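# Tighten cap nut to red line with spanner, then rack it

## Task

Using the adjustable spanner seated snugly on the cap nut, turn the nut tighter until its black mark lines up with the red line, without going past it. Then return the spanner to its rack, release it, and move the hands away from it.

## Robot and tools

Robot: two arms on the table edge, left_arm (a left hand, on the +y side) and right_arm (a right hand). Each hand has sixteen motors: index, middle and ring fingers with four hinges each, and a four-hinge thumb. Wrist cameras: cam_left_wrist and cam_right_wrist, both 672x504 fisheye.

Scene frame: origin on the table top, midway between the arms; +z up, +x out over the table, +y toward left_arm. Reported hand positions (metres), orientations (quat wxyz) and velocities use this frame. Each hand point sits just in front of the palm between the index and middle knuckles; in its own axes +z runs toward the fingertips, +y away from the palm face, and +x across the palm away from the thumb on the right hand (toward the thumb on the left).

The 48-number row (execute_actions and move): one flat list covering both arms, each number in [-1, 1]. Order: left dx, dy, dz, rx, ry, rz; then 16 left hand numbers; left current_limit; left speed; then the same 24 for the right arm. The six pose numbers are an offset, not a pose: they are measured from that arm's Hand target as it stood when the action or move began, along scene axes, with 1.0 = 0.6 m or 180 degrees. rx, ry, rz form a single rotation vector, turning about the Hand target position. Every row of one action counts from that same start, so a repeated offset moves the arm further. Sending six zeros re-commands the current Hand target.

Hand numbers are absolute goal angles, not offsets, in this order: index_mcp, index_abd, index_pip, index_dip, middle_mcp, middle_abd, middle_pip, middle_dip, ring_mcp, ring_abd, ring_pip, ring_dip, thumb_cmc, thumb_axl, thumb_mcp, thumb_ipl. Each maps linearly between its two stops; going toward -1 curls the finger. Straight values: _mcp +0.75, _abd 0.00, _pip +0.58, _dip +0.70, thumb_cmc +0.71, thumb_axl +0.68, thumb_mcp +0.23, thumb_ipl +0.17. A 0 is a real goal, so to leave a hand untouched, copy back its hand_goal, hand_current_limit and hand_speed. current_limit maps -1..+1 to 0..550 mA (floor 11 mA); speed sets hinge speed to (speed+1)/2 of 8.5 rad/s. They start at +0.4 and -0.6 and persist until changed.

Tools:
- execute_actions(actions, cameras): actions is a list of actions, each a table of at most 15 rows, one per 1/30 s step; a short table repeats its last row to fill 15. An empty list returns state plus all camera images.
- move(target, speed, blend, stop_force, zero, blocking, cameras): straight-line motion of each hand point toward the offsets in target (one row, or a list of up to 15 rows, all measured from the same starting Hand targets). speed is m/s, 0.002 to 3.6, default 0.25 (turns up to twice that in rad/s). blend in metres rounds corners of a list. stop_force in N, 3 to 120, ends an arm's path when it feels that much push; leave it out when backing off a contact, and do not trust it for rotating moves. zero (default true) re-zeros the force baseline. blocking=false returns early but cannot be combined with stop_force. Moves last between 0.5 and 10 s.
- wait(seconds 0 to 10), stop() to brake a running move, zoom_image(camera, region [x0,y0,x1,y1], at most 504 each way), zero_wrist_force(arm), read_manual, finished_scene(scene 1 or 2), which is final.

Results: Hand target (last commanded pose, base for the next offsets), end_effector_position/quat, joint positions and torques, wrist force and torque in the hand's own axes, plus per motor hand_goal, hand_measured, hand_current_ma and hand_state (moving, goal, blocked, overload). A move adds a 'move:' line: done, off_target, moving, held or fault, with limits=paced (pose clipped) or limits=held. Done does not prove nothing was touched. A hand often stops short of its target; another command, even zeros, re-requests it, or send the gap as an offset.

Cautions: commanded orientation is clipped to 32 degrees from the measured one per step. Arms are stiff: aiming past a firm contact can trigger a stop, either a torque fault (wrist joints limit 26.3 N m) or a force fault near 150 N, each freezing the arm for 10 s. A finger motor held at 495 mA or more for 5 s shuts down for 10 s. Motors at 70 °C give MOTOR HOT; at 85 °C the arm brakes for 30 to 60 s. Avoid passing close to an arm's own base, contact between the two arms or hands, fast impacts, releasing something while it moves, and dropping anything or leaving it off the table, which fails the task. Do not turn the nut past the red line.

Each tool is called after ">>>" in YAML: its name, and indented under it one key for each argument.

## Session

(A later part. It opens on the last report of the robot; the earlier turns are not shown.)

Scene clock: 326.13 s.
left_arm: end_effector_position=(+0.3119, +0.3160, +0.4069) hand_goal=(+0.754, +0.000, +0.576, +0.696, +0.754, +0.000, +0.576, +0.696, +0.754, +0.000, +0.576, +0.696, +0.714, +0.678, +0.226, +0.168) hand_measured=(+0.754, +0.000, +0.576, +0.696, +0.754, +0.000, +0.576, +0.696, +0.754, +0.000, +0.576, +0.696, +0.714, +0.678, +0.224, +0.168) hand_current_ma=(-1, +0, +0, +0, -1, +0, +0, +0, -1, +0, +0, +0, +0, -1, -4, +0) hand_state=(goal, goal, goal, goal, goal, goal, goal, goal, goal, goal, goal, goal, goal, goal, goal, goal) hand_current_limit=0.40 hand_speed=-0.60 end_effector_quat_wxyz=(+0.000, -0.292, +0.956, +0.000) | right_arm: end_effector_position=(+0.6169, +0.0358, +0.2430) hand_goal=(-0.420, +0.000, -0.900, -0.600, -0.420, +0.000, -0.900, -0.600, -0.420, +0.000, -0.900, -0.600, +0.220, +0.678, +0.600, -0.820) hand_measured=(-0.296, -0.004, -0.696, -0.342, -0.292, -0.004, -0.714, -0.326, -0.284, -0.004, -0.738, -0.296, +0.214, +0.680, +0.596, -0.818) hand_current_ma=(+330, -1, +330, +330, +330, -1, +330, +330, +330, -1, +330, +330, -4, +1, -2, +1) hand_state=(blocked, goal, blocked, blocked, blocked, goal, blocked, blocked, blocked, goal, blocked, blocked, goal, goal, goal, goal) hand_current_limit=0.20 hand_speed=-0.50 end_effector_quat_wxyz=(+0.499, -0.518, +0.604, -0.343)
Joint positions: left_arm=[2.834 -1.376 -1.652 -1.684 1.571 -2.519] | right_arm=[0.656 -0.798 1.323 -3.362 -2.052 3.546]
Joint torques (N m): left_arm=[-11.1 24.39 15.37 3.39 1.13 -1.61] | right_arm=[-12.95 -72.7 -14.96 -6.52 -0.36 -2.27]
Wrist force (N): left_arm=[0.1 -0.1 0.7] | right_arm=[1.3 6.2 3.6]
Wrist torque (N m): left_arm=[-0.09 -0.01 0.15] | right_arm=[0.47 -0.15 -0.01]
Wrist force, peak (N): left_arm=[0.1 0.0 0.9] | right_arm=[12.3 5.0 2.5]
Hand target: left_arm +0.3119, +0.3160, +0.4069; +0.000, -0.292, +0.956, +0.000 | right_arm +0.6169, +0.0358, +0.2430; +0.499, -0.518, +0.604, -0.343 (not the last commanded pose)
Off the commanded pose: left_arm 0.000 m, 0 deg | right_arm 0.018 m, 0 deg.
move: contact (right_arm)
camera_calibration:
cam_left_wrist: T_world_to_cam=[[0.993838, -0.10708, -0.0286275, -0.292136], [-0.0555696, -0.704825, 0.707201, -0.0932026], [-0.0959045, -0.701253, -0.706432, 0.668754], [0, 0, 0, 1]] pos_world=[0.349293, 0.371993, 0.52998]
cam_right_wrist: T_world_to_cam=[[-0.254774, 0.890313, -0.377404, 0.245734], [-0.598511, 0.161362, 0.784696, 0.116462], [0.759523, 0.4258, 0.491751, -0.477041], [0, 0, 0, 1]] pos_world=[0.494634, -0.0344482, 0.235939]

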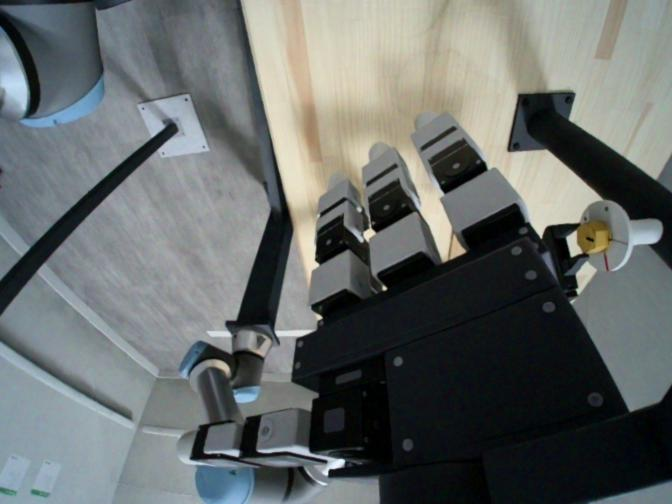

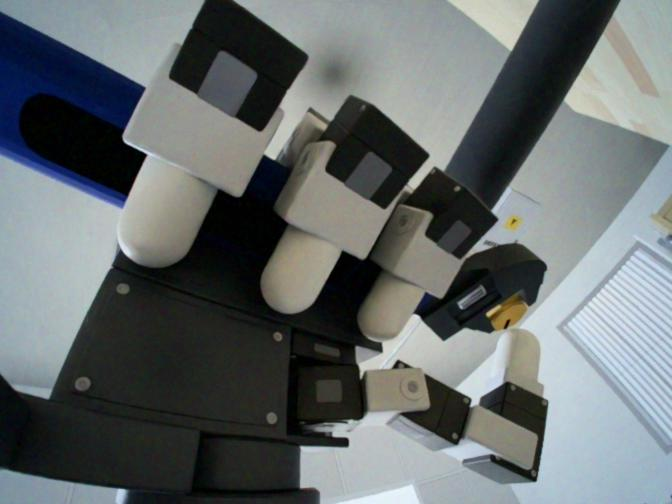

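>>> move:
  target: [0,0,0,0,0,0,0.754,0,0.576,0.696,0.754,0,0.576,0.696,0.754,0,0.576,0.696,0.714,0.678,0.226,0.168,0.4,-0.6,0,-0.0015,0.0003,0,0,0,-0.42,0,-0.9,-0.6,-0.42,0,-0.9,-0.6,-0.42,0,-0.9,-0.6,0.22,0.678,0.6,-0.82,0.2,-0.5]

>>> move:
  target: [0,0,0,0,0,0,0.754,0,0.576,0.696,0.754,0,0.576,0.696,0.754,0,0.576,0.696,0.714,0.678,0.226,0.168,0.4,-0.6,0,0.0294,0.0156,0,0,0,-0.42,0,-0.9,-0.6,-0.42,0,-0.9,-0.6,-0.42,0,-0.9,-0.6,0.22,0.678,0.6,-0.82,0.2,-0.5]
  speed: 0.008
  stop_force: 10
  cameras: ["all"]

>>> zoom_image:
  camera: "cam_right_wrist"
  region: [475, 265, 545, 335]

>>> zoom_image:
  camera: "cam_left_wrist"
  region: [545, 210, 615, 268]

Scene clock: 327.40 s.
left_arm: end_effector_position=(+0.3119, +0.3160, +0.4069) hand_goal=(+0.754, +0.000, +0.576, +0.696, +0.754, +0.000, +0.576, +0.696, +0.754, +0.000, +0.576, +0.696, +0.714, +0.678, +0.226, +0.168) hand_measured=(+0.754, +0.000, +0.576, +0.696, +0.754, +0.000, +0.576, +0.696, +0.754, +0.000, +0.576, +0.696, +0.714, +0.678, +0.224, +0.168) hand_current_ma=(-1, +0, +0, +0, -1, +0, +0, +0, -1, +0, +0, +0, +0, -1, -4, +0) hand_state=(goal, goal, goal, goal, goal, goal, goal, goal, goal, goal, goal, goal, goal, goal, goal, goal) hand_current_limit=0.40 hand_speed=-0.60 end_effector_quat_wxyz=(+0.000, -0.292, +0.956, +0.000) | right_arm: end_effector_position=(+0.6169, +0.0349, +0.2432) hand_goal=(-0.420, +0.000, -0.900, -0.600, -0.420, +0.000, -0.900, -0.600, -0.420, +0.000, -0.900, -0.600, +0.220, +0.678, +0.600, -0.820) hand_measured=(-0.296, -0.004, -0.696, -0.342, -0.292, -0.004, -0.714, -0.326, -0.284, -0.004, -0.738, -0.296, +0.214, +0.680, +0.596, -0.818) hand_current_ma=(+330, -1, +330, +330, +330, -1, +330, +330, +330, -1, +330, +330, -4, +1, -2, +1) hand_state=(blocked, goal, blocked, blocked, blocked, goal, blocked, blocked, blocked, goal, blocked, blocked, goal, goal, goal, goal) hand_current_limit=0.20 hand_speed=-0.50 end_effector_quat_wxyz=(+0.499, -0.518, +0.604, -0.343)
Joint positions: left_arm=[2.834 -1.376 -1.652 -1.684 1.571 -2.519] | right_arm=[0.654 -0.799 1.326 -3.363 -2.051 3.546]
Joint torques (N m): left_arm=[-10.98 25.33 15.96 3.44 1.41 -1.68] | right_arm=[-14.23 -75 -16.35 -7.31 1 -1.96]
Wrist force (N): left_arm=[0.1 0.3 0.8] | right_arm=[0.1 9.7 4.3]
Wrist torque (N m): left_arm=[-0.05 0.01 0.13] | right_arm=[0.61 -0.03 -0.39]
Wrist force, peak (N): left_arm=[0.1 0.3 0.8] | right_arm=[0.2 9.8 4.2]
Hand target: left_arm +0.3119, +0.3160, +0.4069; +0.000, -0.292, +0.956, +0.000 | right_arm +0.6169, +0.0349, +0.2432; +0.499, -0.518, +0.604, -0.343
Off the commanded pose: left_arm 0.000 m, 0 deg | right_arm 0.000 m, 0 deg.
move: done

Scene clock: 328.87 s.
left_arm: end_effector_position=(+0.3119, +0.3160, +0.4069) hand_goal=(+0.754, +0.000, +0.576, +0.696, +0.754, +0.000, +0.576, +0.696, +0.754, +0.000, +0.576, +0.696, +0.714, +0.678, +0.226, +0.168) hand_measured=(+0.754, +0.000, +0.576, +0.696, +0.754, +0.000, +0.576, +0.696, +0.754, +0.000, +0.576, +0.696, +0.714, +0.678, +0.224, +0.168) hand_current_ma=(-1, +0, +0, +0, -1, +0, +0, +0, -1, +0, +0, +0, +0, -1, -4, +0) hand_state=(goal, goal, goal, goal, goal, goal, goal, goal, goal, goal, goal, goal, goal, goal, goal, goal) hand_current_limit=0.40 hand_speed=-0.60 end_effector_quat_wxyz=(+0.000, -0.292, +0.956, +0.000) | right_arm: end_effector_position=(+0.6170, +0.0359, +0.2439) hand_goal=(-0.420, +0.000, -0.900, -0.600, -0.420, +0.000, -0.900, -0.600, -0.420, +0.000, -0.900, -0.600, +0.220, +0.678, +0.600, -0.820) hand_measured=(-0.296, -0.004, -0.696, -0.342, -0.292, -0.004, -0.714, -0.326, -0.284, -0.004, -0.738, -0.296, +0.214, +0.680, +0.596, -0.818) hand_current_ma=(+330, -1, +330, +330, +330, -1, +330, +330, +330, -1, +330, +330, -4, +1, -2, +1) hand_state=(blocked, goal, blocked, blocked, blocked, goal, blocked, blocked, blocked, goal, blocked, blocked, goal, goal, goal, goal) hand_current_limit=0.20 hand_speed=-0.50 end_effector_quat_wxyz=(+0.499, -0.518, +0.604, -0.343)
Joint positions: left_arm=[2.834 -1.376 -1.652 -1.684 1.571 -2.519] | right_arm=[0.656 -0.798 1.322 -3.36 -2.052 3.546]
Joint torques (N m): left_arm=[-11.38 24.3 15.51 3.33 1.37 -1.74] | right_arm=[-9.79 -79.81 -20.62 -8.7 1.12 -0.91]
Wrist force (N): left_arm=[-0.1 0.0 0.8] | right_arm=[9.9 13.9 4.1]
Wrist torque (N m): left_arm=[-0.08 0.03 0.11] | right_arm=[0.77 -0.40 -0.47]
Wrist force, peak (N): left_arm=[0.1 0.0 0.9] | right_arm=[19.4 13.2 1.7]
Hand target: left_arm +0.3119, +0.3160, +0.4069; +0.000, -0.292, +0.956, +0.000 | right_arm +0.6170, +0.0359, +0.2439; +0.499, -0.518, +0.604, -0.343 (not the last commanded pose)
Off the commanded pose: left_arm 0.000 m, 0 deg | right_arm 0.019 m, 0 deg.
move: contact (right_arm)
camera_calibration:
cam_left_wrist: T_world_to_cam=[[0.993838, -0.10708, -0.0286275, -0.292136], [-0.0555696, -0.704825, 0.707201, -0.0932026], [-0.0959045, -0.701253, -0.706432, 0.668754], [0, 0, 0, 1]] pos_world=[0.349293, 0.371993, 0.52998]
cam_right_wrist: T_world_to_cam=[[-0.254607, 0.890242, -0.377682, 0.24599], [-0.598534, 0.161689, 0.784611, 0.115842], [0.759561, 0.425823, 0.491673, -0.477601], [0, 0, 0, 1]] pos_world=[0.494733, -0.0343477, 0.236839]

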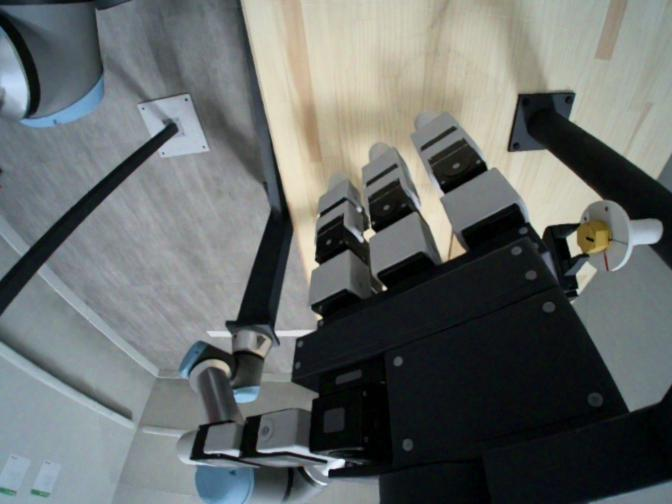

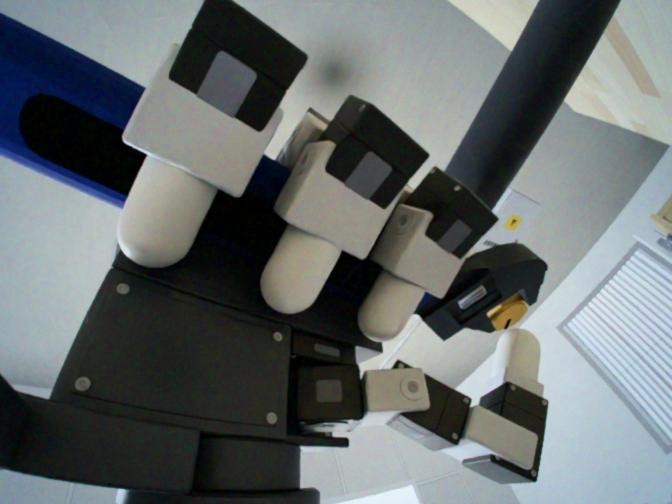

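Scaled by 7.200 from the camera's 672x504 image, which has a finer 960x720 frame.

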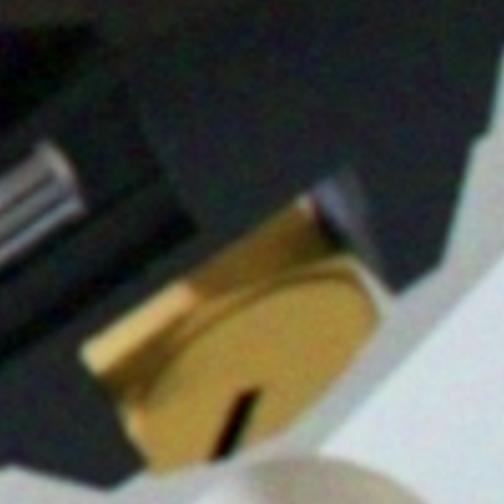

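Scaled by 7.200 from the camera's 672x504 image, which has a finer 960x720 frame.

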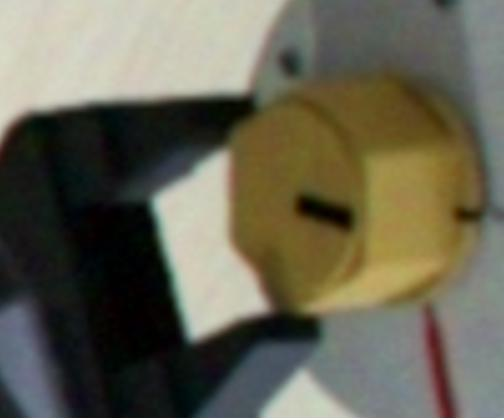

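>>> move:
  target:
    - [0,0,0,0,0,0,0.754,0,0.576,0.696,0.754,0,0.576,0.696,0.754,0,0.576,0.696,0.714,0.678,0.226,0.168,0.4,-0.6,0,-0.0088,-0.0047,0,0,0,-0.42,0,-0.9,-0.6,-0.42,0,-0.9,-0.6,-0.42,0,-0.9,-0.6,0.3,0.678,0.42,-0.66,0.2,-0.5]
    - [0,0,0,0,0,0,0.754,0,0.576,0.696,0.754,0,0.576,0.696,0.754,0,0.576,0.696,0.714,0.678,0.226,0.168,0.4,-0.6,0,-0.0088,-0.0047,0,0,0,-0.42,0,-0.9,-0.6,-0.42,0,-0.9,-0.6,-0.42,0,-0.9,-0.6,0.3,0.678,0.2,-0.66,0.2,-0.7]
  cameras: ["cam_right_wrist"]

>>> zoom_image:
  camera: "cam_right_wrist"
  region: [435, 265, 525, 335]

>>> execute_actions:
  actions:
    - [[0,0,0,0,0,0,0.754,0,0.576,0.696,0.754,0,0.576,0.696,0.754,0,0.576,0.696,0.714,0.678,0.226,0.168,0.4,-0.6,0,0,0,0,0,0,-0.42,0,-0.9,-0.6,-0.42,0,-0.9,-0.6,-0.42,0,-0.9,-0.6,0.18,0.678,0.2,-0.9,0.3,-0.75]]
  cameras: ["cam_right_wrist"]

>>> zoom_image:
  camera: "cam_right_wrist"
  region: [435, 265, 525, 335]

>>> execute_actions:
  actions:
    - [[0,0,0,0,0,0,0.754,0,0.576,0.696,0.754,0,0.576,0.696,0.754,0,0.576,0.696,0.714,0.678,0.226,0.168,0.4,-0.6,0,0,0,0,0,0,-0.42,0,-0.9,-0.6,-0.42,0,-0.9,-0.6,-0.42,0,-0.9,-0.6,0.22,0.678,0.6,-0.82,0.2,-0.4]]
  cameras: ["cam_right_wrist"]

>>> zoom_image:
  camera: "cam_right_wrist"
  region: [435, 265, 525, 335]

Scene clock: 331.07 s.
left_arm: end_effector_position=(+0.3119, +0.3160, +0.4069) hand_goal=(+0.754, +0.000, +0.576, +0.696, +0.754, +0.000, +0.576, +0.696, +0.754, +0.000, +0.576, +0.696, +0.714, +0.678, +0.226, +0.168) hand_measured=(+0.754, +0.000, +0.576, +0.696, +0.754, +0.000, +0.576, +0.696, +0.754, +0.000, +0.576, +0.696, +0.714, +0.678, +0.224, +0.168) hand_current_ma=(-1, +0, +0, +0, -1, +0, +0, +0, -1, +0, +0, +0, +0, -1, -4, +0) hand_state=(goal, goal, goal, goal, goal, goal, goal, goal, goal, goal, goal, goal, goal, goal, goal, goal) hand_current_limit=0.40 hand_speed=-0.60 end_effector_quat_wxyz=(+0.000, -0.292, +0.956, +0.000) | right_arm: end_effector_position=(+0.6170, +0.0306, +0.2411) hand_goal=(-0.420, +0.000, -0.900, -0.600, -0.420, +0.000, -0.900, -0.600, -0.420, +0.000, -0.900, -0.600, +0.300, +0.678, +0.200, -0.660) hand_measured=(-0.296, -0.004, -0.696, -0.342, -0.292, -0.004, -0.714, -0.326, -0.284, -0.004, -0.738, -0.296, +0.280, +0.680, +0.272, -0.652) hand_current_ma=(+330, -2, +330, +330, +330, -1, +330, +330, +330, -1, +330, +330, -21, +1, +222, +8) hand_state=(blocked, goal, blocked, blocked, blocked, goal, blocked, blocked, blocked, goal, blocked, blocked, blocked, goal, blocked, goal) hand_current_limit=0.20 hand_speed=-0.70 end_effector_quat_wxyz=(+0.499, -0.518, +0.604, -0.343)
Joint positions: left_arm=[2.834 -1.376 -1.652 -1.684 1.571 -2.519] | right_arm=[0.649 -0.803 1.339 -3.373 -2.046 3.544]
Joint torques (N m): left_arm=[-11.48 24.41 15.29 3.43 1.1 -1.6] | right_arm=[-13.47 -73.32 -14.69 -6.73 1.16 -2.26]
Wrist force (N): left_arm=[0.1 -0.1 0.9] | right_arm=[0.5 7.2 3.9]
Wrist torque (N m): left_arm=[-0.11 0.00 0.14] | right_arm=[0.49 -0.12 -0.02]
Wrist force, peak (N): left_arm=[0.1 -0.3 0.8] | right_arm=[9.4 14.4 4.1]
Hand target: left_arm +0.3119, +0.3160, +0.4069; +0.000, -0.292, +0.956, +0.000 | right_arm +0.6170, +0.0306, +0.2411; +0.499, -0.518, +0.604, -0.343
Off the commanded pose: left_arm 0.000 m, 0 deg | right_arm 0.000 m, 0 deg.
move: done
camera_calibration:
cam_right_wrist: T_world_to_cam=[[-0.254607, 0.890242, -0.377682, 0.249651], [-0.598534, 0.161689, 0.784611, 0.118895], [0.759561, 0.425823, 0.491673, -0.473968], [0, 0, 0, 1]] pos_world=[0.494733, -0.0396477, 0.234039]
Images, in order (width x height): cam_right_wrist 672x504.

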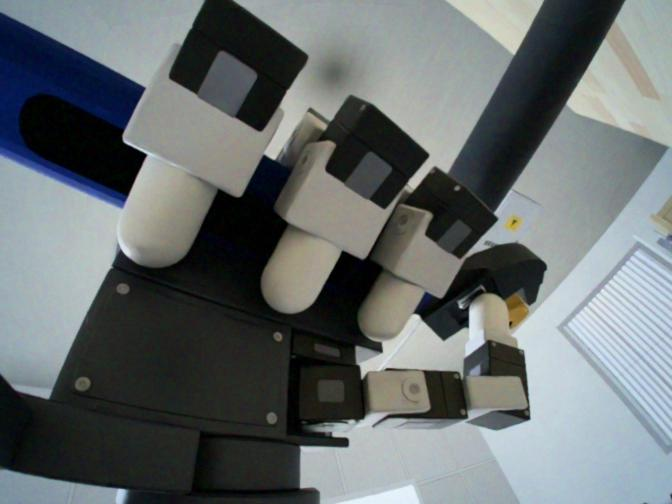

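Scaled by 5.600 from the camera's 672x504 image, which has a finer 960x720 frame.

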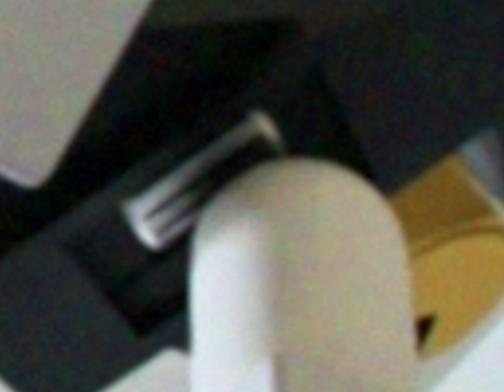

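Scene clock: 331.77 s.
left_arm: end_effector_position=(+0.3119, +0.3160, +0.4069) hand_goal=(+0.754, +0.000, +0.576, +0.696, +0.754, +0.000, +0.576, +0.696, +0.754, +0.000, +0.576, +0.696, +0.714, +0.678, +0.226, +0.168) hand_measured=(+0.754, +0.000, +0.576, +0.696, +0.754, +0.000, +0.576, +0.696, +0.754, +0.000, +0.576, +0.696, +0.714, +0.678, +0.224, +0.168) hand_current_ma=(-1, +0, +0, +0, -1, +0, +0, +0, -1, +0, +0, +0, +0, -1, -4, +0) hand_state=(goal, goal, goal, goal, goal, goal, goal, goal, goal, goal, goal, goal, goal, goal, goal, goal) hand_current_limit=0.40 hand_speed=-0.60 end_effector_quat_wxyz=(+0.000, -0.292, +0.956, +0.000) | right_arm: end_effector_position=(+0.6170, +0.0306, +0.2411) hand_goal=(-0.420, +0.000, -0.900, -0.600, -0.420, +0.000, -0.900, -0.600, -0.420, +0.000, -0.900, -0.600, +0.180, +0.678, +0.200, -0.900) hand_measured=(-0.296, -0.004, -0.696, -0.342, -0.292, -0.004, -0.714, -0.326, -0.284, -0.004, -0.738, -0.296, +0.206, +0.692, +0.272, -0.732) hand_current_ma=(+358, -2, +357, +358, +357, -1, +358, +357, +357, -1, +357, +357, +31, +15, +222, +358) hand_state=(blocked, goal, blocked, blocked, blocked, goal, blocked, blocked, blocked, goal, blocked, blocked, blocked, goal, blocked, blocked) hand_current_limit=0.30 hand_speed=-0.75 end_effector_quat_wxyz=(+0.499, -0.518, +0.604, -0.343)
Joint positions: left_arm=[2.834 -1.376 -1.652 -1.684 1.571 -2.519] | right_arm=[0.649 -0.803 1.339 -3.373 -2.046 3.544]
Joint torques (N m): left_arm=[-10.22 25.13 15.26 3.26 1.15 -1.61] | right_arm=[-13.66 -72.76 -15.17 -6.53 0.67 -2.03]
Wrist force (N): left_arm=[-0.1 -0.1 0.1] | right_arm=[0.6 6.9 3.7]
Wrist torque (N m): left_arm=[-0.05 0.01 0.13] | right_arm=[0.46 -0.13 -0.02]
Wrist force, peak (N): left_arm=[0.1 0.1 0.9] | right_arm=[0.6 7.5 3.8]
Hand target: left_arm +0.3119, +0.3160, +0.4069; +0.000, -0.292, +0.956, +0.000 | right_arm +0.6170, +0.0306, +0.2411; +0.499, -0.518, +0.604, -0.343
Off the commanded pose: left_arm 0.000 m, 0 deg | right_arm 0.000 m, 0 deg.
camera_calibration:
cam_right_wrist: T_world_to_cam=[[-0.254607, 0.890242, -0.377682, 0.249651], [-0.598534, 0.161689, 0.784611, 0.118895], [0.759561, 0.425823, 0.491673, -0.473968], [0, 0, 0, 1]] pos_world=[0.494733, -0.0396477, 0.234039]
Images, in order (width x height): cam_right_wrist 672x504.

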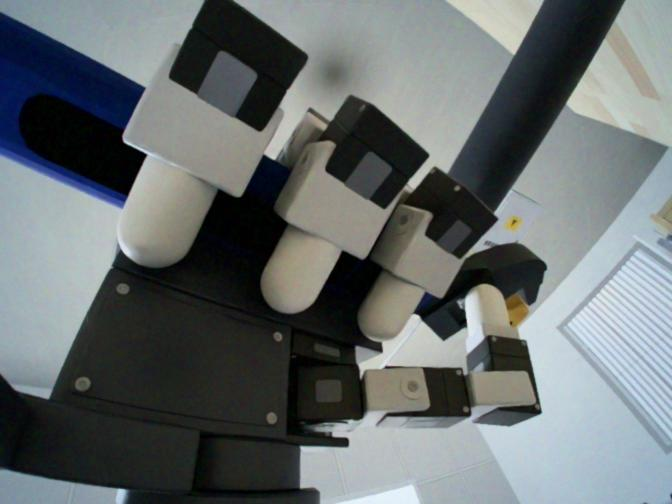

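Scaled by 5.600 from the camera's 672x504 image, which has a finer 960x720 frame.

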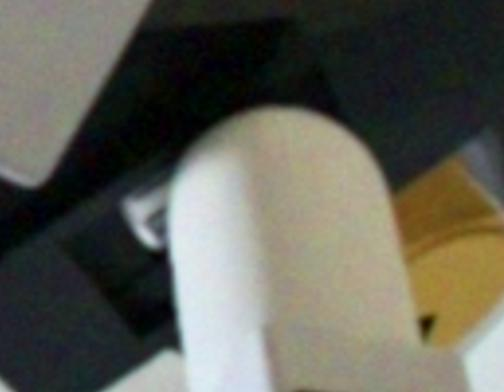

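Scene clock: 332.47 s.
left_arm: end_effector_position=(+0.3119, +0.3160, +0.4069) hand_goal=(+0.754, +0.000, +0.576, +0.696, +0.754, +0.000, +0.576, +0.696, +0.754, +0.000, +0.576, +0.696, +0.714, +0.678, +0.226, +0.168) hand_measured=(+0.754, +0.000, +0.576, +0.696, +0.754, +0.000, +0.576, +0.696, +0.754, +0.000, +0.576, +0.696, +0.714, +0.678, +0.224, +0.168) hand_current_ma=(-1, +0, +0, +0, -1, +0, +0, +0, -1, +0, +0, +0, +0, -1, -4, +0) hand_state=(goal, goal, goal, goal, goal, goal, goal, goal, goal, goal, goal, goal, goal, goal, goal, goal) hand_current_limit=0.40 hand_speed=-0.60 end_effector_quat_wxyz=(+0.000, -0.292, +0.956, +0.000) | right_arm: end_effector_position=(+0.6170, +0.0306, +0.2411) hand_goal=(-0.420, +0.000, -0.900, -0.600, -0.420, +0.000, -0.900, -0.600, -0.420, +0.000, -0.900, -0.600, +0.220, +0.678, +0.600, -0.820) hand_measured=(-0.296, -0.004, -0.696, -0.342, -0.292, -0.004, -0.714, -0.326, -0.284, -0.004, -0.738, -0.296, +0.212, +0.680, +0.596, -0.818) hand_current_ma=(+330, -2, +330, +330, +330, -1, +330, +330, +330, -1, +330, +330, -5, +1, -2, +1) hand_state=(blocked, goal, blocked, blocked, blocked, goal, blocked, blocked, blocked, goal, blocked, blocked, goal, goal, goal, goal) hand_current_limit=0.20 hand_speed=-0.40 end_effector_quat_wxyz=(+0.499, -0.518, +0.604, -0.343)
Joint positions: left_arm=[2.834 -1.376 -1.652 -1.684 1.571 -2.519] | right_arm=[0.649 -0.803 1.339 -3.373 -2.046 3.544]
Joint torques (N m): left_arm=[-11.35 25.06 16.2 3.28 1.16 -1.62] | right_arm=[-12.84 -72.18 -15.8 -6.32 0.3 -1.75]
Wrist force (N): left_arm=[0.2 0.2 0.6] | right_arm=[0.9 7.3 3.6]
Wrist torque (N m): left_arm=[-0.05 -0.02 0.15] | right_arm=[0.54 -0.16 0.01]
Wrist force, peak (N): left_arm=[0.1 -0.2 0.8] | right_arm=[0.7 7.4 3.9]
Hand target: left_arm +0.3119, +0.3160, +0.4069; +0.000, -0.292, +0.956, +0.000 | right_arm +0.6170, +0.0306, +0.2411; +0.499, -0.518, +0.604, -0.343
Off the commanded pose: left_arm 0.000 m, 0 deg | right_arm 0.000 m, 0 deg.
camera_calibration:
cam_right_wrist: T_world_to_cam=[[-0.254607, 0.890242, -0.377682, 0.249651], [-0.598534, 0.161689, 0.784611, 0.118895], [0.759561, 0.425823, 0.491673, -0.473968], [0, 0, 0, 1]] pos_world=[0.494733, -0.0396477, 0.234039]
Images, in order (width x height): cam_right_wrist 672x504.

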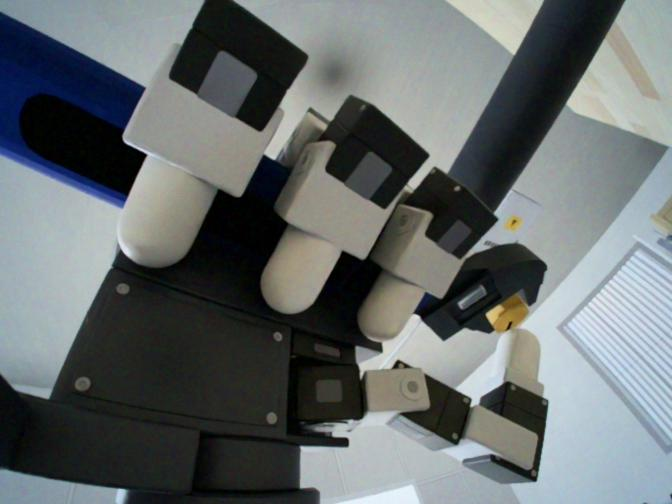

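Scaled by 5.600 from the camera's 672x504 image, which has a finer 960x720 frame.

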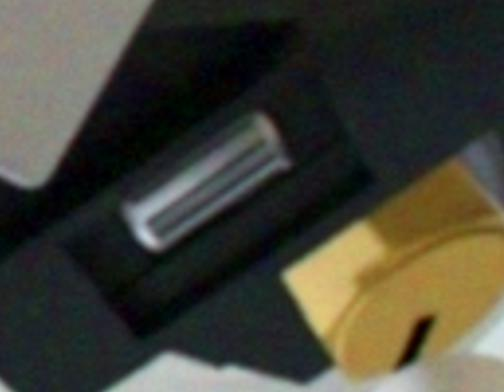

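>>> execute_actions:
  actions:
    - [[0,0,0,0,0,0,0.754,0,0.576,0.696,0.754,0,0.576,0.696,0.754,0,0.576,0.696,0.714,0.678,0.226,0.168,0.4,-0.6,0,0,0,0,0,0,-0.42,0,-0.9,-0.6,-0.42,0,-0.9,-0.6,-0.42,0,-0.9,-0.6,0.28,0.678,0.42,-0.74,0.3,-0.4]]
    - [[0,0,0,0,0,0,0.754,0,0.576,0.696,0.754,0,0.576,0.696,0.754,0,0.576,0.696,0.714,0.678,0.226,0.168,0.4,-0.6,0,0,0,0,0,0,-0.42,0,-0.9,-0.6,-0.42,0,-0.9,-0.6,-0.42,0,-0.9,-0.6,0.28,0.678,0.22,-0.74,0.3,-0.6]]
    - [[0,0,0,0,0,0,0.754,0,0.576,0.696,0.754,0,0.576,0.696,0.754,0,0.576,0.696,0.714,0.678,0.226,0.168,0.4,-0.6,0,0,0,0,0,0,-0.42,0,-0.9,-0.6,-0.42,0,-0.9,-0.6,-0.42,0,-0.9,-0.6,0.44,0.678,0.21,-0.57,0.3,-0.82]]
  cameras: ["cam_right_wrist"]

>>> zoom_image:
  camera: "cam_right_wrist"
  region: [435, 265, 525, 335]

>>> execute_actions:
  actions:
    - [[0,0,0,0,0,0,0.754,0,0.576,0.696,0.754,0,0.576,0.696,0.754,0,0.576,0.696,0.714,0.678,0.226,0.168,0.4,-0.6,0,0,0,0,0,0,-0.42,0,-0.9,-0.6,-0.42,0,-0.9,-0.6,-0.42,0,-0.9,-0.6,0.44,0.678,0.6,-0.57,0.2,-0.4]]
    - [[0,0,0,0,0,0,0.754,0,0.576,0.696,0.754,0,0.576,0.696,0.754,0,0.576,0.696,0.714,0.678,0.226,0.168,0.4,-0.6,0,0,0,0,0,0,-0.42,0,-0.9,-0.6,-0.42,0,-0.9,-0.6,-0.42,0,-0.9,-0.6,0.22,0.678,0.6,-0.82,0.2,-0.4]]
  cameras: ["cam_right_wrist"]

>>> zoom_image:
  camera: "cam_right_wrist"
  region: [435, 265, 525, 335]

Scene clock: 334.90 s.
left_arm: end_effector_position=(+0.3119, +0.3160, +0.4069) hand_goal=(+0.754, +0.000, +0.576, +0.696, +0.754, +0.000, +0.576, +0.696, +0.754, +0.000, +0.576, +0.696, +0.714, +0.678, +0.226, +0.168) hand_measured=(+0.754, +0.000, +0.576, +0.696, +0.754, +0.000, +0.576, +0.696, +0.754, +0.000, +0.576, +0.696, +0.714, +0.678, +0.224, +0.168) hand_current_ma=(-1, +0, +0, +0, -1, +0, +0, +0, -1, +0, +0, +0, +0, -1, -4, +0) hand_state=(goal, goal, goal, goal, goal, goal, goal, goal, goal, goal, goal, goal, goal, goal, goal, goal) hand_current_limit=0.40 hand_speed=-0.60 end_effector_quat_wxyz=(+0.000, -0.292, +0.956, +0.000) | right_arm: end_effector_position=(+0.6170, +0.0306, +0.2411) hand_goal=(-0.420, +0.000, -0.900, -0.600, -0.420, +0.000, -0.900, -0.600, -0.420, +0.000, -0.900, -0.600, +0.440, +0.678, +0.210, -0.570) hand_measured=(-0.296, -0.004, -0.698, -0.342, -0.292, -0.004, -0.714, -0.326, -0.284, -0.004, -0.738, -0.296, +0.354, +0.662, +0.246, -0.582) hand_current_ma=(+357, -1, +358, +358, +357, -1, +357, +358, +357, -1, +358, +357, -206, -20, +77, -17) hand_state=(blocked, goal, blocked, blocked, blocked, goal, blocked, blocked, blocked, goal, blocked, blocked, blocked, goal, blocked, goal) hand_current_limit=0.30 hand_speed=-0.82 end_effector_quat_wxyz=(+0.499, -0.518, +0.604, -0.343)
Joint positions: left_arm=[2.834 -1.376 -1.652 -1.684 1.571 -2.519] | right_arm=[0.649 -0.803 1.339 -3.373 -2.046 3.544]
Joint torques (N m): left_arm=[-11.44 24.94 15.62 3.31 1 -1.56] | right_arm=[-11.58 -71.04 -17.53 -5.66 -0.6 -0.93]
Wrist force (N): left_arm=[-0.1 -0.3 0.4] | right_arm=[0.6 7.1 3.7]
Wrist torque (N m): left_arm=[-0.10 0.02 0.14] | right_arm=[0.48 -0.13 -0.02]
Wrist force, peak (N): left_arm=[0.2 -0.4 0.9] | right_arm=[0.6 7.4 3.8]
Hand target: left_arm +0.3119, +0.3160, +0.4069; +0.000, -0.292, +0.956, +0.000 | right_arm +0.6170, +0.0306, +0.2411; +0.499, -0.518, +0.604, -0.343
Off the commanded pose: left_arm 0.000 m, 0 deg | right_arm 0.000 m, 0 deg.
camera_calibration:
cam_right_wrist: T_world_to_cam=[[-0.254607, 0.890242, -0.377682, 0.249651], [-0.598534, 0.161689, 0.784611, 0.118895], [0.759561, 0.425823, 0.491673, -0.473968], [0, 0, 0, 1]] pos_world=[0.494733, -0.0396477, 0.234039]
Images, in order (width x height): cam_right_wrist 672x504.

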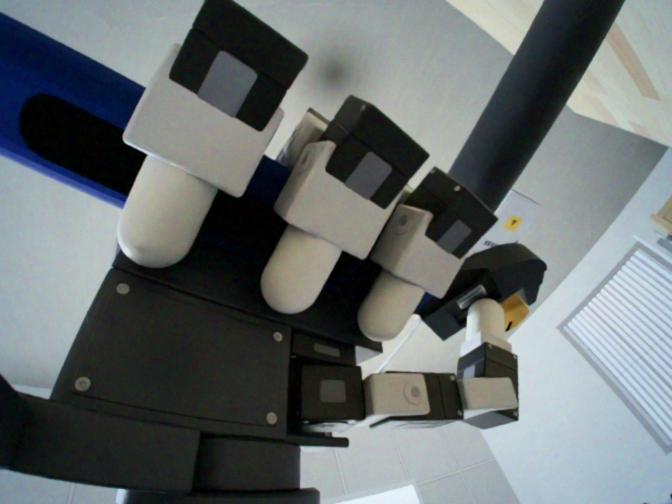

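Scaled by 5.600 from the camera's 672x504 image, which has a finer 960x720 frame.

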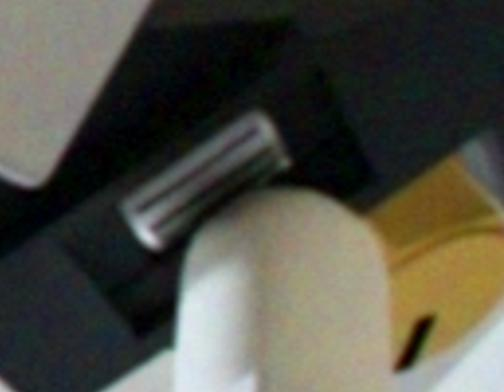

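Scene clock: 336.10 s.
left_arm: end_effector_position=(+0.3119, +0.3160, +0.4069) hand_goal=(+0.754, +0.000, +0.576, +0.696, +0.754, +0.000, +0.576, +0.696, +0.754, +0.000, +0.576, +0.696, +0.714, +0.678, +0.226, +0.168) hand_measured=(+0.754, +0.000, +0.576, +0.696, +0.754, +0.000, +0.576, +0.696, +0.754, +0.000, +0.576, +0.696, +0.714, +0.678, +0.224, +0.168) hand_current_ma=(-1, +0, +0, +0, -1, +0, +0, +0, -1, +0, +0, +0, +0, -1, -4, +0) hand_state=(goal, goal, goal, goal, goal, goal, goal, goal, goal, goal, goal, goal, goal, goal, goal, goal) hand_current_limit=0.40 hand_speed=-0.60 end_effector_quat_wxyz=(+0.000, -0.292, +0.956, +0.000) | right_arm: end_effector_position=(+0.6170, +0.0306, +0.2411) hand_goal=(-0.420, +0.000, -0.900, -0.600, -0.420, +0.000, -0.900, -0.600, -0.420, +0.000, -0.900, -0.600, +0.220, +0.678, +0.600, -0.820) hand_measured=(-0.296, -0.004, -0.698, -0.342, -0.292, -0.004, -0.714, -0.326, -0.284, -0.004, -0.738, -0.296, +0.214, +0.676, +0.596, -0.818) hand_current_ma=(+330, -1, +330, +330, +330, -1, +330, +330, +330, -1, +330, +330, -3, +0, -2, +1) hand_state=(blocked, goal, blocked, blocked, blocked, goal, blocked, blocked, blocked, goal, blocked, blocked, goal, goal, goal, goal) hand_current_limit=0.20 hand_speed=-0.40 end_effector_quat_wxyz=(+0.499, -0.518, +0.604, -0.343)
Joint positions: left_arm=[2.834 -1.376 -1.652 -1.684 1.571 -2.519] | right_arm=[0.649 -0.803 1.339 -3.373 -2.046 3.544]
Joint torques (N m): left_arm=[-11.28 24.17 16.2 3.28 1.21 -1.64] | right_arm=[-10.92 -70.27 -18.19 -5.18 -0.61 -0.41]
Wrist force (N): left_arm=[0.1 0.0 0.5] | right_arm=[0.3 7.1 3.8]
Wrist torque (N m): left_arm=[-0.07 0.00 0.13] | right_arm=[0.50 -0.09 -0.04]
Wrist force, peak (N): left_arm=[0.2 0.1 0.8] | right_arm=[0.8 7.4 3.7]
Hand target: left_arm +0.3119, +0.3160, +0.4069; +0.000, -0.292, +0.956, +0.000 | right_arm +0.6170, +0.0306, +0.2411; +0.499, -0.518, +0.604, -0.343
Off the commanded pose: left_arm 0.000 m, 0 deg | right_arm 0.000 m, 0 deg.
camera_calibration:
cam_right_wrist: T_world_to_cam=[[-0.254607, 0.890242, -0.377682, 0.249651], [-0.598534, 0.161689, 0.784611, 0.118895], [0.759561, 0.425823, 0.491673, -0.473968], [0, 0, 0, 1]] pos_world=[0.494733, -0.0396477, 0.234039]
Images, in order (width x height): cam_right_wrist 672x504.

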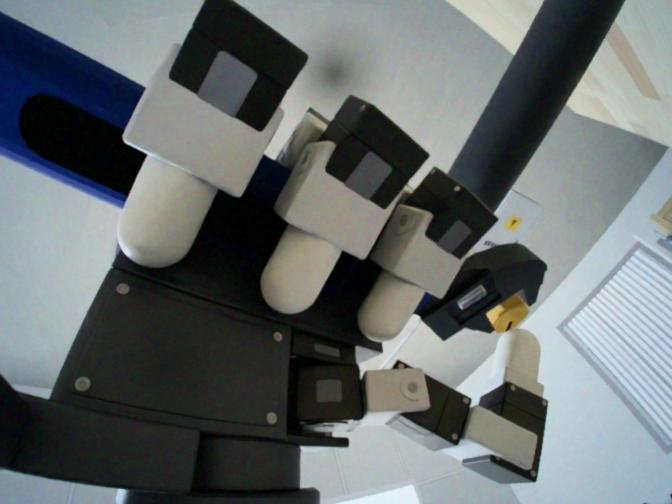

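Scaled by 5.600 from the camera's 672x504 image, which has a finer 960x720 frame.

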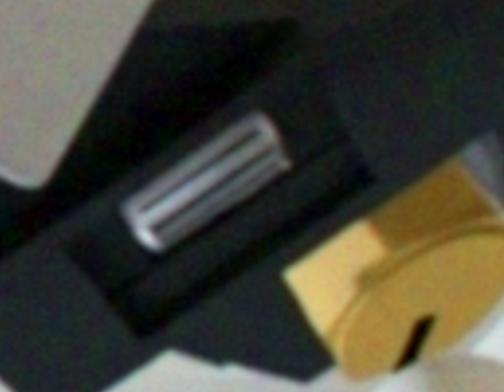

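>>> execute_actions:
  actions: []

>>> zoom_image:
  camera: "cam_right_wrist"
  region: [475, 265, 545, 335]

>>> zoom_image:
  camera: "cam_left_wrist"
  region: [545, 210, 615, 268]

Scene clock: 337.57 s.
left_arm: end_effector_position=(+0.3119, +0.3160, +0.4069) hand_goal=(+0.754, +0.000, +0.576, +0.696, +0.754, +0.000, +0.576, +0.696, +0.754, +0.000, +0.576, +0.696, +0.714, +0.678, +0.226, +0.168) hand_measured=(+0.754, +0.000, +0.576, +0.696, +0.754, +0.000, +0.576, +0.696, +0.754, +0.000, +0.576, +0.696, +0.714, +0.678, +0.224, +0.168) hand_current_ma=(-1, +0, +0, +0, -1, +0, +0, +0, -1, +0, +0, +0, +0, -1, -4, +0) hand_state=(goal, goal, goal, goal, goal, goal, goal, goal, goal, goal, goal, goal, goal, goal, goal, goal) hand_current_limit=0.40 hand_speed=-0.60 end_effector_quat_wxyz=(+0.000, -0.292, +0.956, +0.000) | right_arm: end_effector_position=(+0.6170, +0.0306, +0.2411) hand_goal=(-0.420, +0.000, -0.900, -0.600, -0.420, +0.000, -0.900, -0.600, -0.420, +0.000, -0.900, -0.600, +0.220, +0.678, +0.600, -0.820) hand_measured=(-0.296, -0.004, -0.698, -0.342, -0.292, -0.004, -0.714, -0.326, -0.284, -0.004, -0.738, -0.296, +0.214, +0.676, +0.596, -0.818) hand_current_ma=(+330, -1, +330, +330, +330, -1, +330, +330, +330, -1, +330, +330, -3, +0, -2, +1) hand_state=(blocked, goal, blocked, blocked, blocked, goal, blocked, blocked, blocked, goal, blocked, blocked, goal, goal, goal, goal) hand_current_limit=0.20 hand_speed=-0.40 end_effector_quat_wxyz=(+0.499, -0.518, +0.604, -0.343)
Joint positions: left_arm=[2.834 -1.376 -1.652 -1.684 1.571 -2.519] | right_arm=[0.649 -0.803 1.339 -3.373 -2.046 3.544]
Joint velocities: within noise
Joint torques (N m): left_arm=[-10.6 25.07 16.3 3.16 1.02 -1.76] | right_arm=[-10.59 -69.56 -19.3 -4.81 -0.6 0.02]
Motor temperatures (°C): left_arm=[22 17 28 30 24 36] | right_arm=[26 23 21 26 24 29]
Wrist force (N): left_arm=[0.2 0.1 0.6] | right_arm=[0.5 7.2 3.8]
Wrist torque (N m): left_arm=[-0.07 -0.02 0.15] | right_arm=[0.51 -0.12 -0.02]
Wrist force, peak (N): left_arm=[0.1 0.0 0.9] | right_arm=[0.5 7.5 3.8]
Hand target: left_arm +0.3119, +0.3160, +0.4069; +0.000, -0.292, +0.956, +0.000 | right_arm +0.6170, +0.0306, +0.2411; +0.499, -0.518, +0.604, -0.343
Off the commanded pose: left_arm 0.000 m, 0 deg | right_arm 0.000 m, 0 deg.
camera_calibration:
cam_left_wrist: T_world_to_cam=[[0.993838, -0.10708, -0.0286275, -0.292136], [-0.0555696, -0.704825, 0.707201, -0.0932026], [-0.0959045, -0.701253, -0.706432, 0.668754], [0, 0, 0, 1]] pos_world=[0.349293, 0.371993, 0.52998]
cam_right_wrist: T_world_to_cam=[[-0.254607, 0.890242, -0.377682, 0.249651], [-0.598534, 0.161689, 0.784611, 0.118895], [0.759561, 0.425823, 0.491673, -0.473968], [0, 0, 0, 1]] pos_world=[0.494733, -0.0396477, 0.234039]

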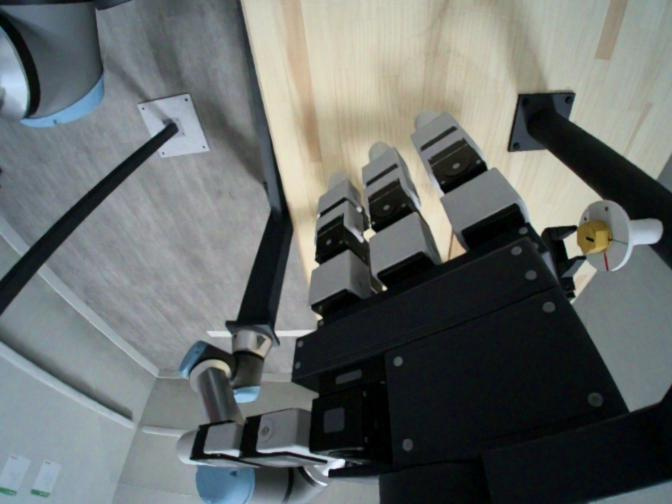

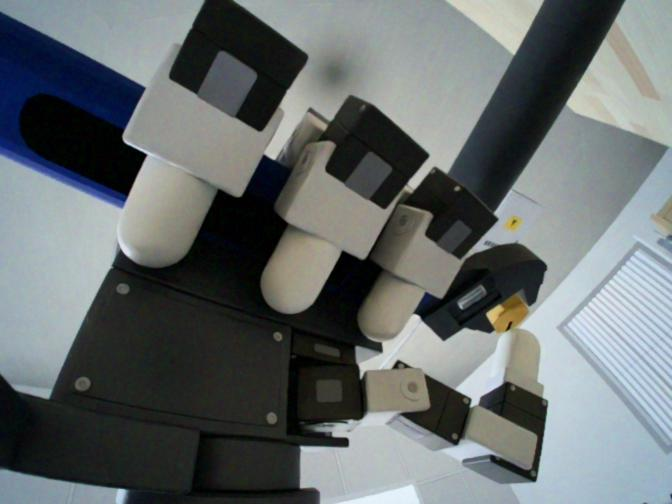

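Scaled by 7.200 from the camera's 672x504 image, which has a finer 960x720 frame.

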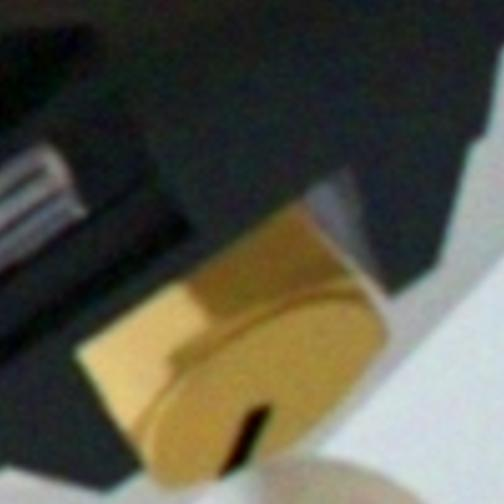

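Scaled by 7.200 from the camera's 672x504 image, which has a finer 960x720 frame.

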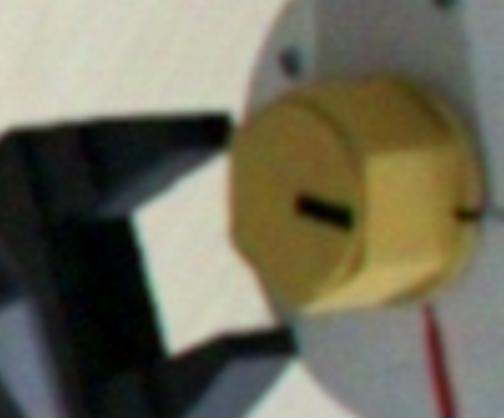

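>>> zoom_image:
  camera: "cam_right_wrist"
  region: [410, 240, 550, 345]

>>> zoom_image:
  camera: "cam_left_wrist"
  region: [520, 200, 600, 280]

Scaled by 3.600 from the camera's 672x504 image, which has a finer 960x720 frame.

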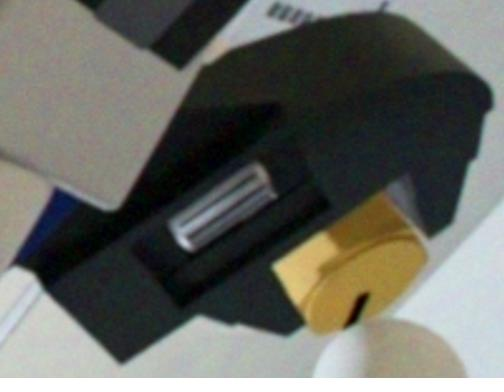

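Scaled by 6.300 from the camera's 672x504 image, which has a finer 960x720 frame.

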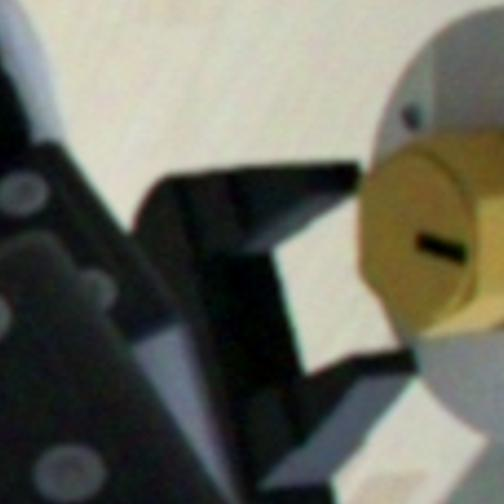

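>>> execute_actions:
  actions:
    - [[0,0,0,0,0,0,0.754,0,0.576,0.696,0.754,0,0.576,0.696,0.754,0,0.576,0.696,0.714,0.678,0.226,0.168,0.4,-0.6,0,0,0,0,0,0,-0.42,0,-0.9,-0.6,-0.42,0,-0.9,-0.6,-0.42,0,-0.9,-0.6,0.4,0.678,0.45,-0.57,0.2,-0.6]]
    - [[0,0,0,0,0,0,0.754,0,0.576,0.696,0.754,0,0.576,0.696,0.754,0,0.576,0.696,0.714,0.678,0.226,0.168,0.4,-0.6,0,0,0,0,0,0,-0.42,0,-0.9,-0.6,-0.42,0,-0.9,-0.6,-0.42,0,-0.9,-0.6,0.4,0.678,0.3,-0.57,0.2,-0.8]]
  cameras: ["cam_right_wrist"]

>>> zoom_image:
  camera: "cam_right_wrist"
  region: [410, 240, 550, 345]

>>> execute_actions:
  actions:
    - [[0,0,0,0,0,0,0.754,0,0.576,0.696,0.754,0,0.576,0.696,0.754,0,0.576,0.696,0.714,0.678,0.226,0.168,0.4,-0.6,0,0,0,0,0,0,-0.42,0,-0.9,-0.6,-0.42,0,-0.9,-0.6,-0.42,0,-0.9,-0.6,0.4,0.678,0.22,-0.57,0.2,-0.8]]
    - [[0,0,0,0,0,0,0.754,0,0.576,0.696,0.754,0,0.576,0.696,0.754,0,0.576,0.696,0.714,0.678,0.226,0.168,0.4,-0.6,0,0,0,0,0,0,-0.42,0,-0.9,-0.6,-0.42,0,-0.9,-0.6,-0.42,0,-0.9,-0.6,0.4,0.678,0.22,-0.57,0.2,-0.8]]
  cameras: ["cam_right_wrist"]

>>> zoom_image:
  camera: "cam_right_wrist"
  region: [410, 240, 550, 345]

Scene clock: 346.80 s.
left_arm: end_effector_position=(+0.3119, +0.3160, +0.4069) hand_goal=(+0.754, +0.000, +0.576, +0.696, +0.754, +0.000, +0.576, +0.696, +0.754, +0.000, +0.576, +0.696, +0.714, +0.678, +0.226, +0.168) hand_measured=(+0.754, +0.000, +0.576, +0.696, +0.754, +0.000, +0.576, +0.696, +0.754, +0.000, +0.576, +0.696, +0.714, +0.678, +0.224, +0.168) hand_current_ma=(-1, +0, +0, +0, -1, +0, +0, +0, -1, +0, +0, +0, +0, -1, -4, +0) hand_state=(goal, goal, goal, goal, goal, goal, goal, goal, goal, goal, goal, goal, goal, goal, goal, goal) hand_current_limit=0.40 hand_speed=-0.60 end_effector_quat_wxyz=(+0.000, -0.292, +0.956, +0.000) | right_arm: end_effector_position=(+0.6170, +0.0306, +0.2411) hand_goal=(-0.420, +0.000, -0.900, -0.600, -0.420, +0.000, -0.900, -0.600, -0.420, +0.000, -0.900, -0.600, +0.400, +0.678, +0.300, -0.570) hand_measured=(-0.296, -0.004, -0.698, -0.342, -0.292, -0.004, -0.714, -0.326, -0.284, -0.004, -0.738, -0.296, +0.378, +0.676, +0.302, -0.572) hand_current_ma=(+330, -1, +330, +330, +330, -1, +330, +330, +330, -1, +330, +330, -23, +0, +0, -1) hand_state=(blocked, goal, blocked, blocked, blocked, goal, blocked, blocked, blocked, goal, blocked, blocked, blocked, goal, goal, goal) hand_current_limit=0.20 hand_speed=-0.80 end_effector_quat_wxyz=(+0.499, -0.518, +0.604, -0.343)
Joint positions: left_arm=[2.834 -1.376 -1.652 -1.684 1.571 -2.519] | right_arm=[0.649 -0.803 1.339 -3.373 -2.046 3.544]
Joint torques (N m): left_arm=[-11.26 24.77 16.21 3.39 1.01 -1.65] | right_arm=[-7.06 -64.75 -25.22 -2.1 -0.62 1.78]
Wrist force (N): left_arm=[-0.1 -0.2 1.0] | right_arm=[0.7 7.2 3.5]
Wrist torque (N m): left_arm=[-0.13 0.04 0.13] | right_arm=[0.51 -0.13 -0.02]
Wrist force, peak (N): left_arm=[-0.2 -0.2 0.9] | right_arm=[0.6 7.5 3.8]
Hand target: left_arm +0.3119, +0.3160, +0.4069; +0.000, -0.292, +0.956, +0.000 | right_arm +0.6170, +0.0306, +0.2411; +0.499, -0.518, +0.604, -0.343
Off the commanded pose: left_arm 0.000 m, 0 deg | right_arm 0.000 m, 0 deg.
camera_calibration:
cam_right_wrist: T_world_to_cam=[[-0.254607, 0.890242, -0.377682, 0.249651], [-0.598534, 0.161689, 0.784611, 0.118895], [0.759561, 0.425823, 0.491673, -0.473968], [0, 0, 0, 1]] pos_world=[0.494733, -0.0396477, 0.234039]
Images, in order (width x height): cam_right_wrist 672x504.

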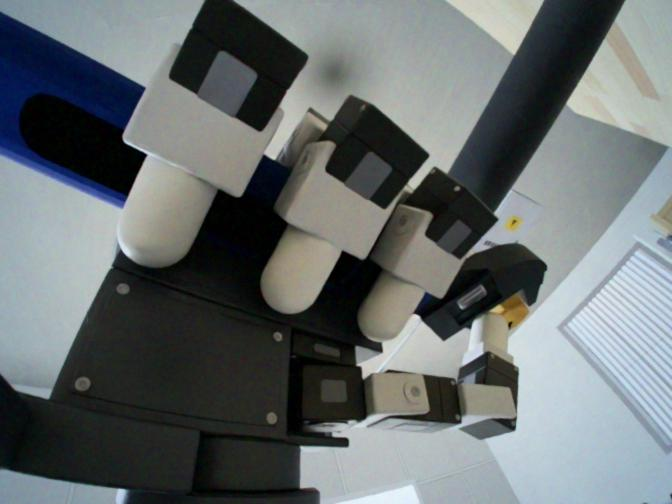

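Scaled by 3.600 from the camera's 672x504 image, which has a finer 960x720 frame.

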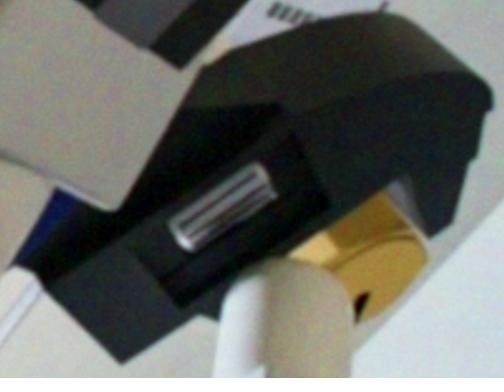

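Scene clock: 348.00 s.
left_arm: end_effector_position=(+0.3119, +0.3160, +0.4069) hand_goal=(+0.754, +0.000, +0.576, +0.696, +0.754, +0.000, +0.576, +0.696, +0.754, +0.000, +0.576, +0.696, +0.714, +0.678, +0.226, +0.168) hand_measured=(+0.754, +0.000, +0.576, +0.696, +0.754, +0.000, +0.576, +0.696, +0.754, +0.000, +0.576, +0.696, +0.714, +0.678, +0.224, +0.168) hand_current_ma=(-1, +0, +0, +0, -1, +0, +0, +0, -1, +0, +0, +0, +0, -1, -4, +0) hand_state=(goal, goal, goal, goal, goal, goal, goal, goal, goal, goal, goal, goal, goal, goal, goal, goal) hand_current_limit=0.40 hand_speed=-0.60 end_effector_quat_wxyz=(+0.000, -0.292, +0.956, +0.000) | right_arm: end_effector_position=(+0.6170, +0.0306, +0.2411) hand_goal=(-0.420, +0.000, -0.900, -0.600, -0.420, +0.000, -0.900, -0.600, -0.420, +0.000, -0.900, -0.600, +0.400, +0.678, +0.220, -0.570) hand_measured=(-0.296, -0.004, -0.698, -0.342, -0.292, -0.004, -0.714, -0.326, -0.284, -0.004, -0.738, -0.296, +0.378, +0.676, +0.272, -0.564) hand_current_ma=(+330, -1, +330, +330, +330, -1, +330, +330, +330, -1, +330, +330, -23, +0, +135, +4) hand_state=(blocked, goal, blocked, blocked, blocked, goal, blocked, blocked, blocked, goal, blocked, blocked, blocked, goal, blocked, goal) hand_current_limit=0.20 hand_speed=-0.80 end_effector_quat_wxyz=(+0.499, -0.518, +0.604, -0.343)
Joint positions: left_arm=[2.834 -1.376 -1.652 -1.684 1.571 -2.519] | right_arm=[0.649 -0.803 1.339 -3.373 -2.046 3.544]
Joint torques (N m): left_arm=[-11.24 24.22 15.53 3.47 0.83 -1.72] | right_arm=[-6.08 -64.22 -25.52 -1.9 -0.57 1.77]
Wrist force (N): left_arm=[0.3 -0.1 0.7] | right_arm=[0.3 7.1 3.8]
Wrist torque (N m): left_arm=[-0.10 -0.02 0.16] | right_arm=[0.49 -0.09 -0.04]
Wrist force, peak (N): left_arm=[0.4 -0.3 0.9] | right_arm=[0.7 7.5 3.8]
Hand target: left_arm +0.3119, +0.3160, +0.4069; +0.000, -0.292, +0.956, +0.000 | right_arm +0.6170, +0.0306, +0.2411; +0.499, -0.518, +0.604, -0.343
Off the commanded pose: left_arm 0.000 m, 0 deg | right_arm 0.000 m, 0 deg.
camera_calibration:
cam_right_wrist: T_world_to_cam=[[-0.254607, 0.890242, -0.377682, 0.249651], [-0.598534, 0.161689, 0.784611, 0.118895], [0.759561, 0.425823, 0.491673, -0.473968], [0, 0, 0, 1]] pos_world=[0.494733, -0.0396477, 0.234039]
Images, in order (width x height): cam_right_wrist 672x504.

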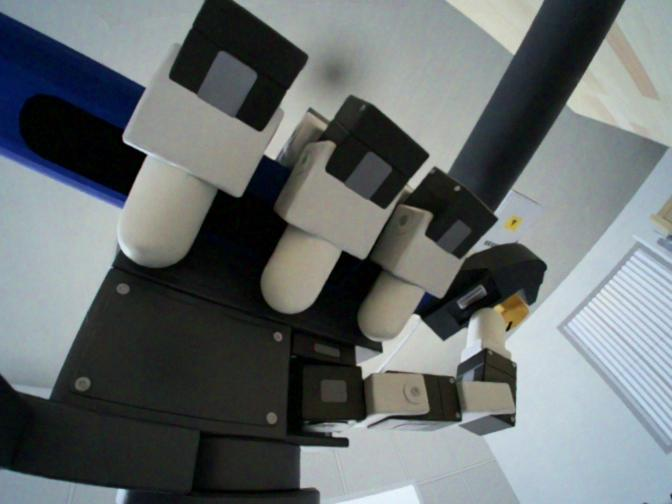

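Scaled by 3.600 from the camera's 672x504 image, which has a finer 960x720 frame.

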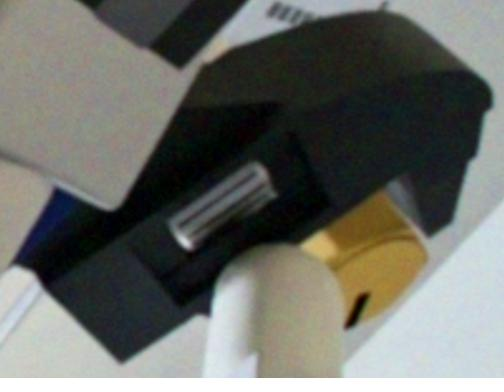

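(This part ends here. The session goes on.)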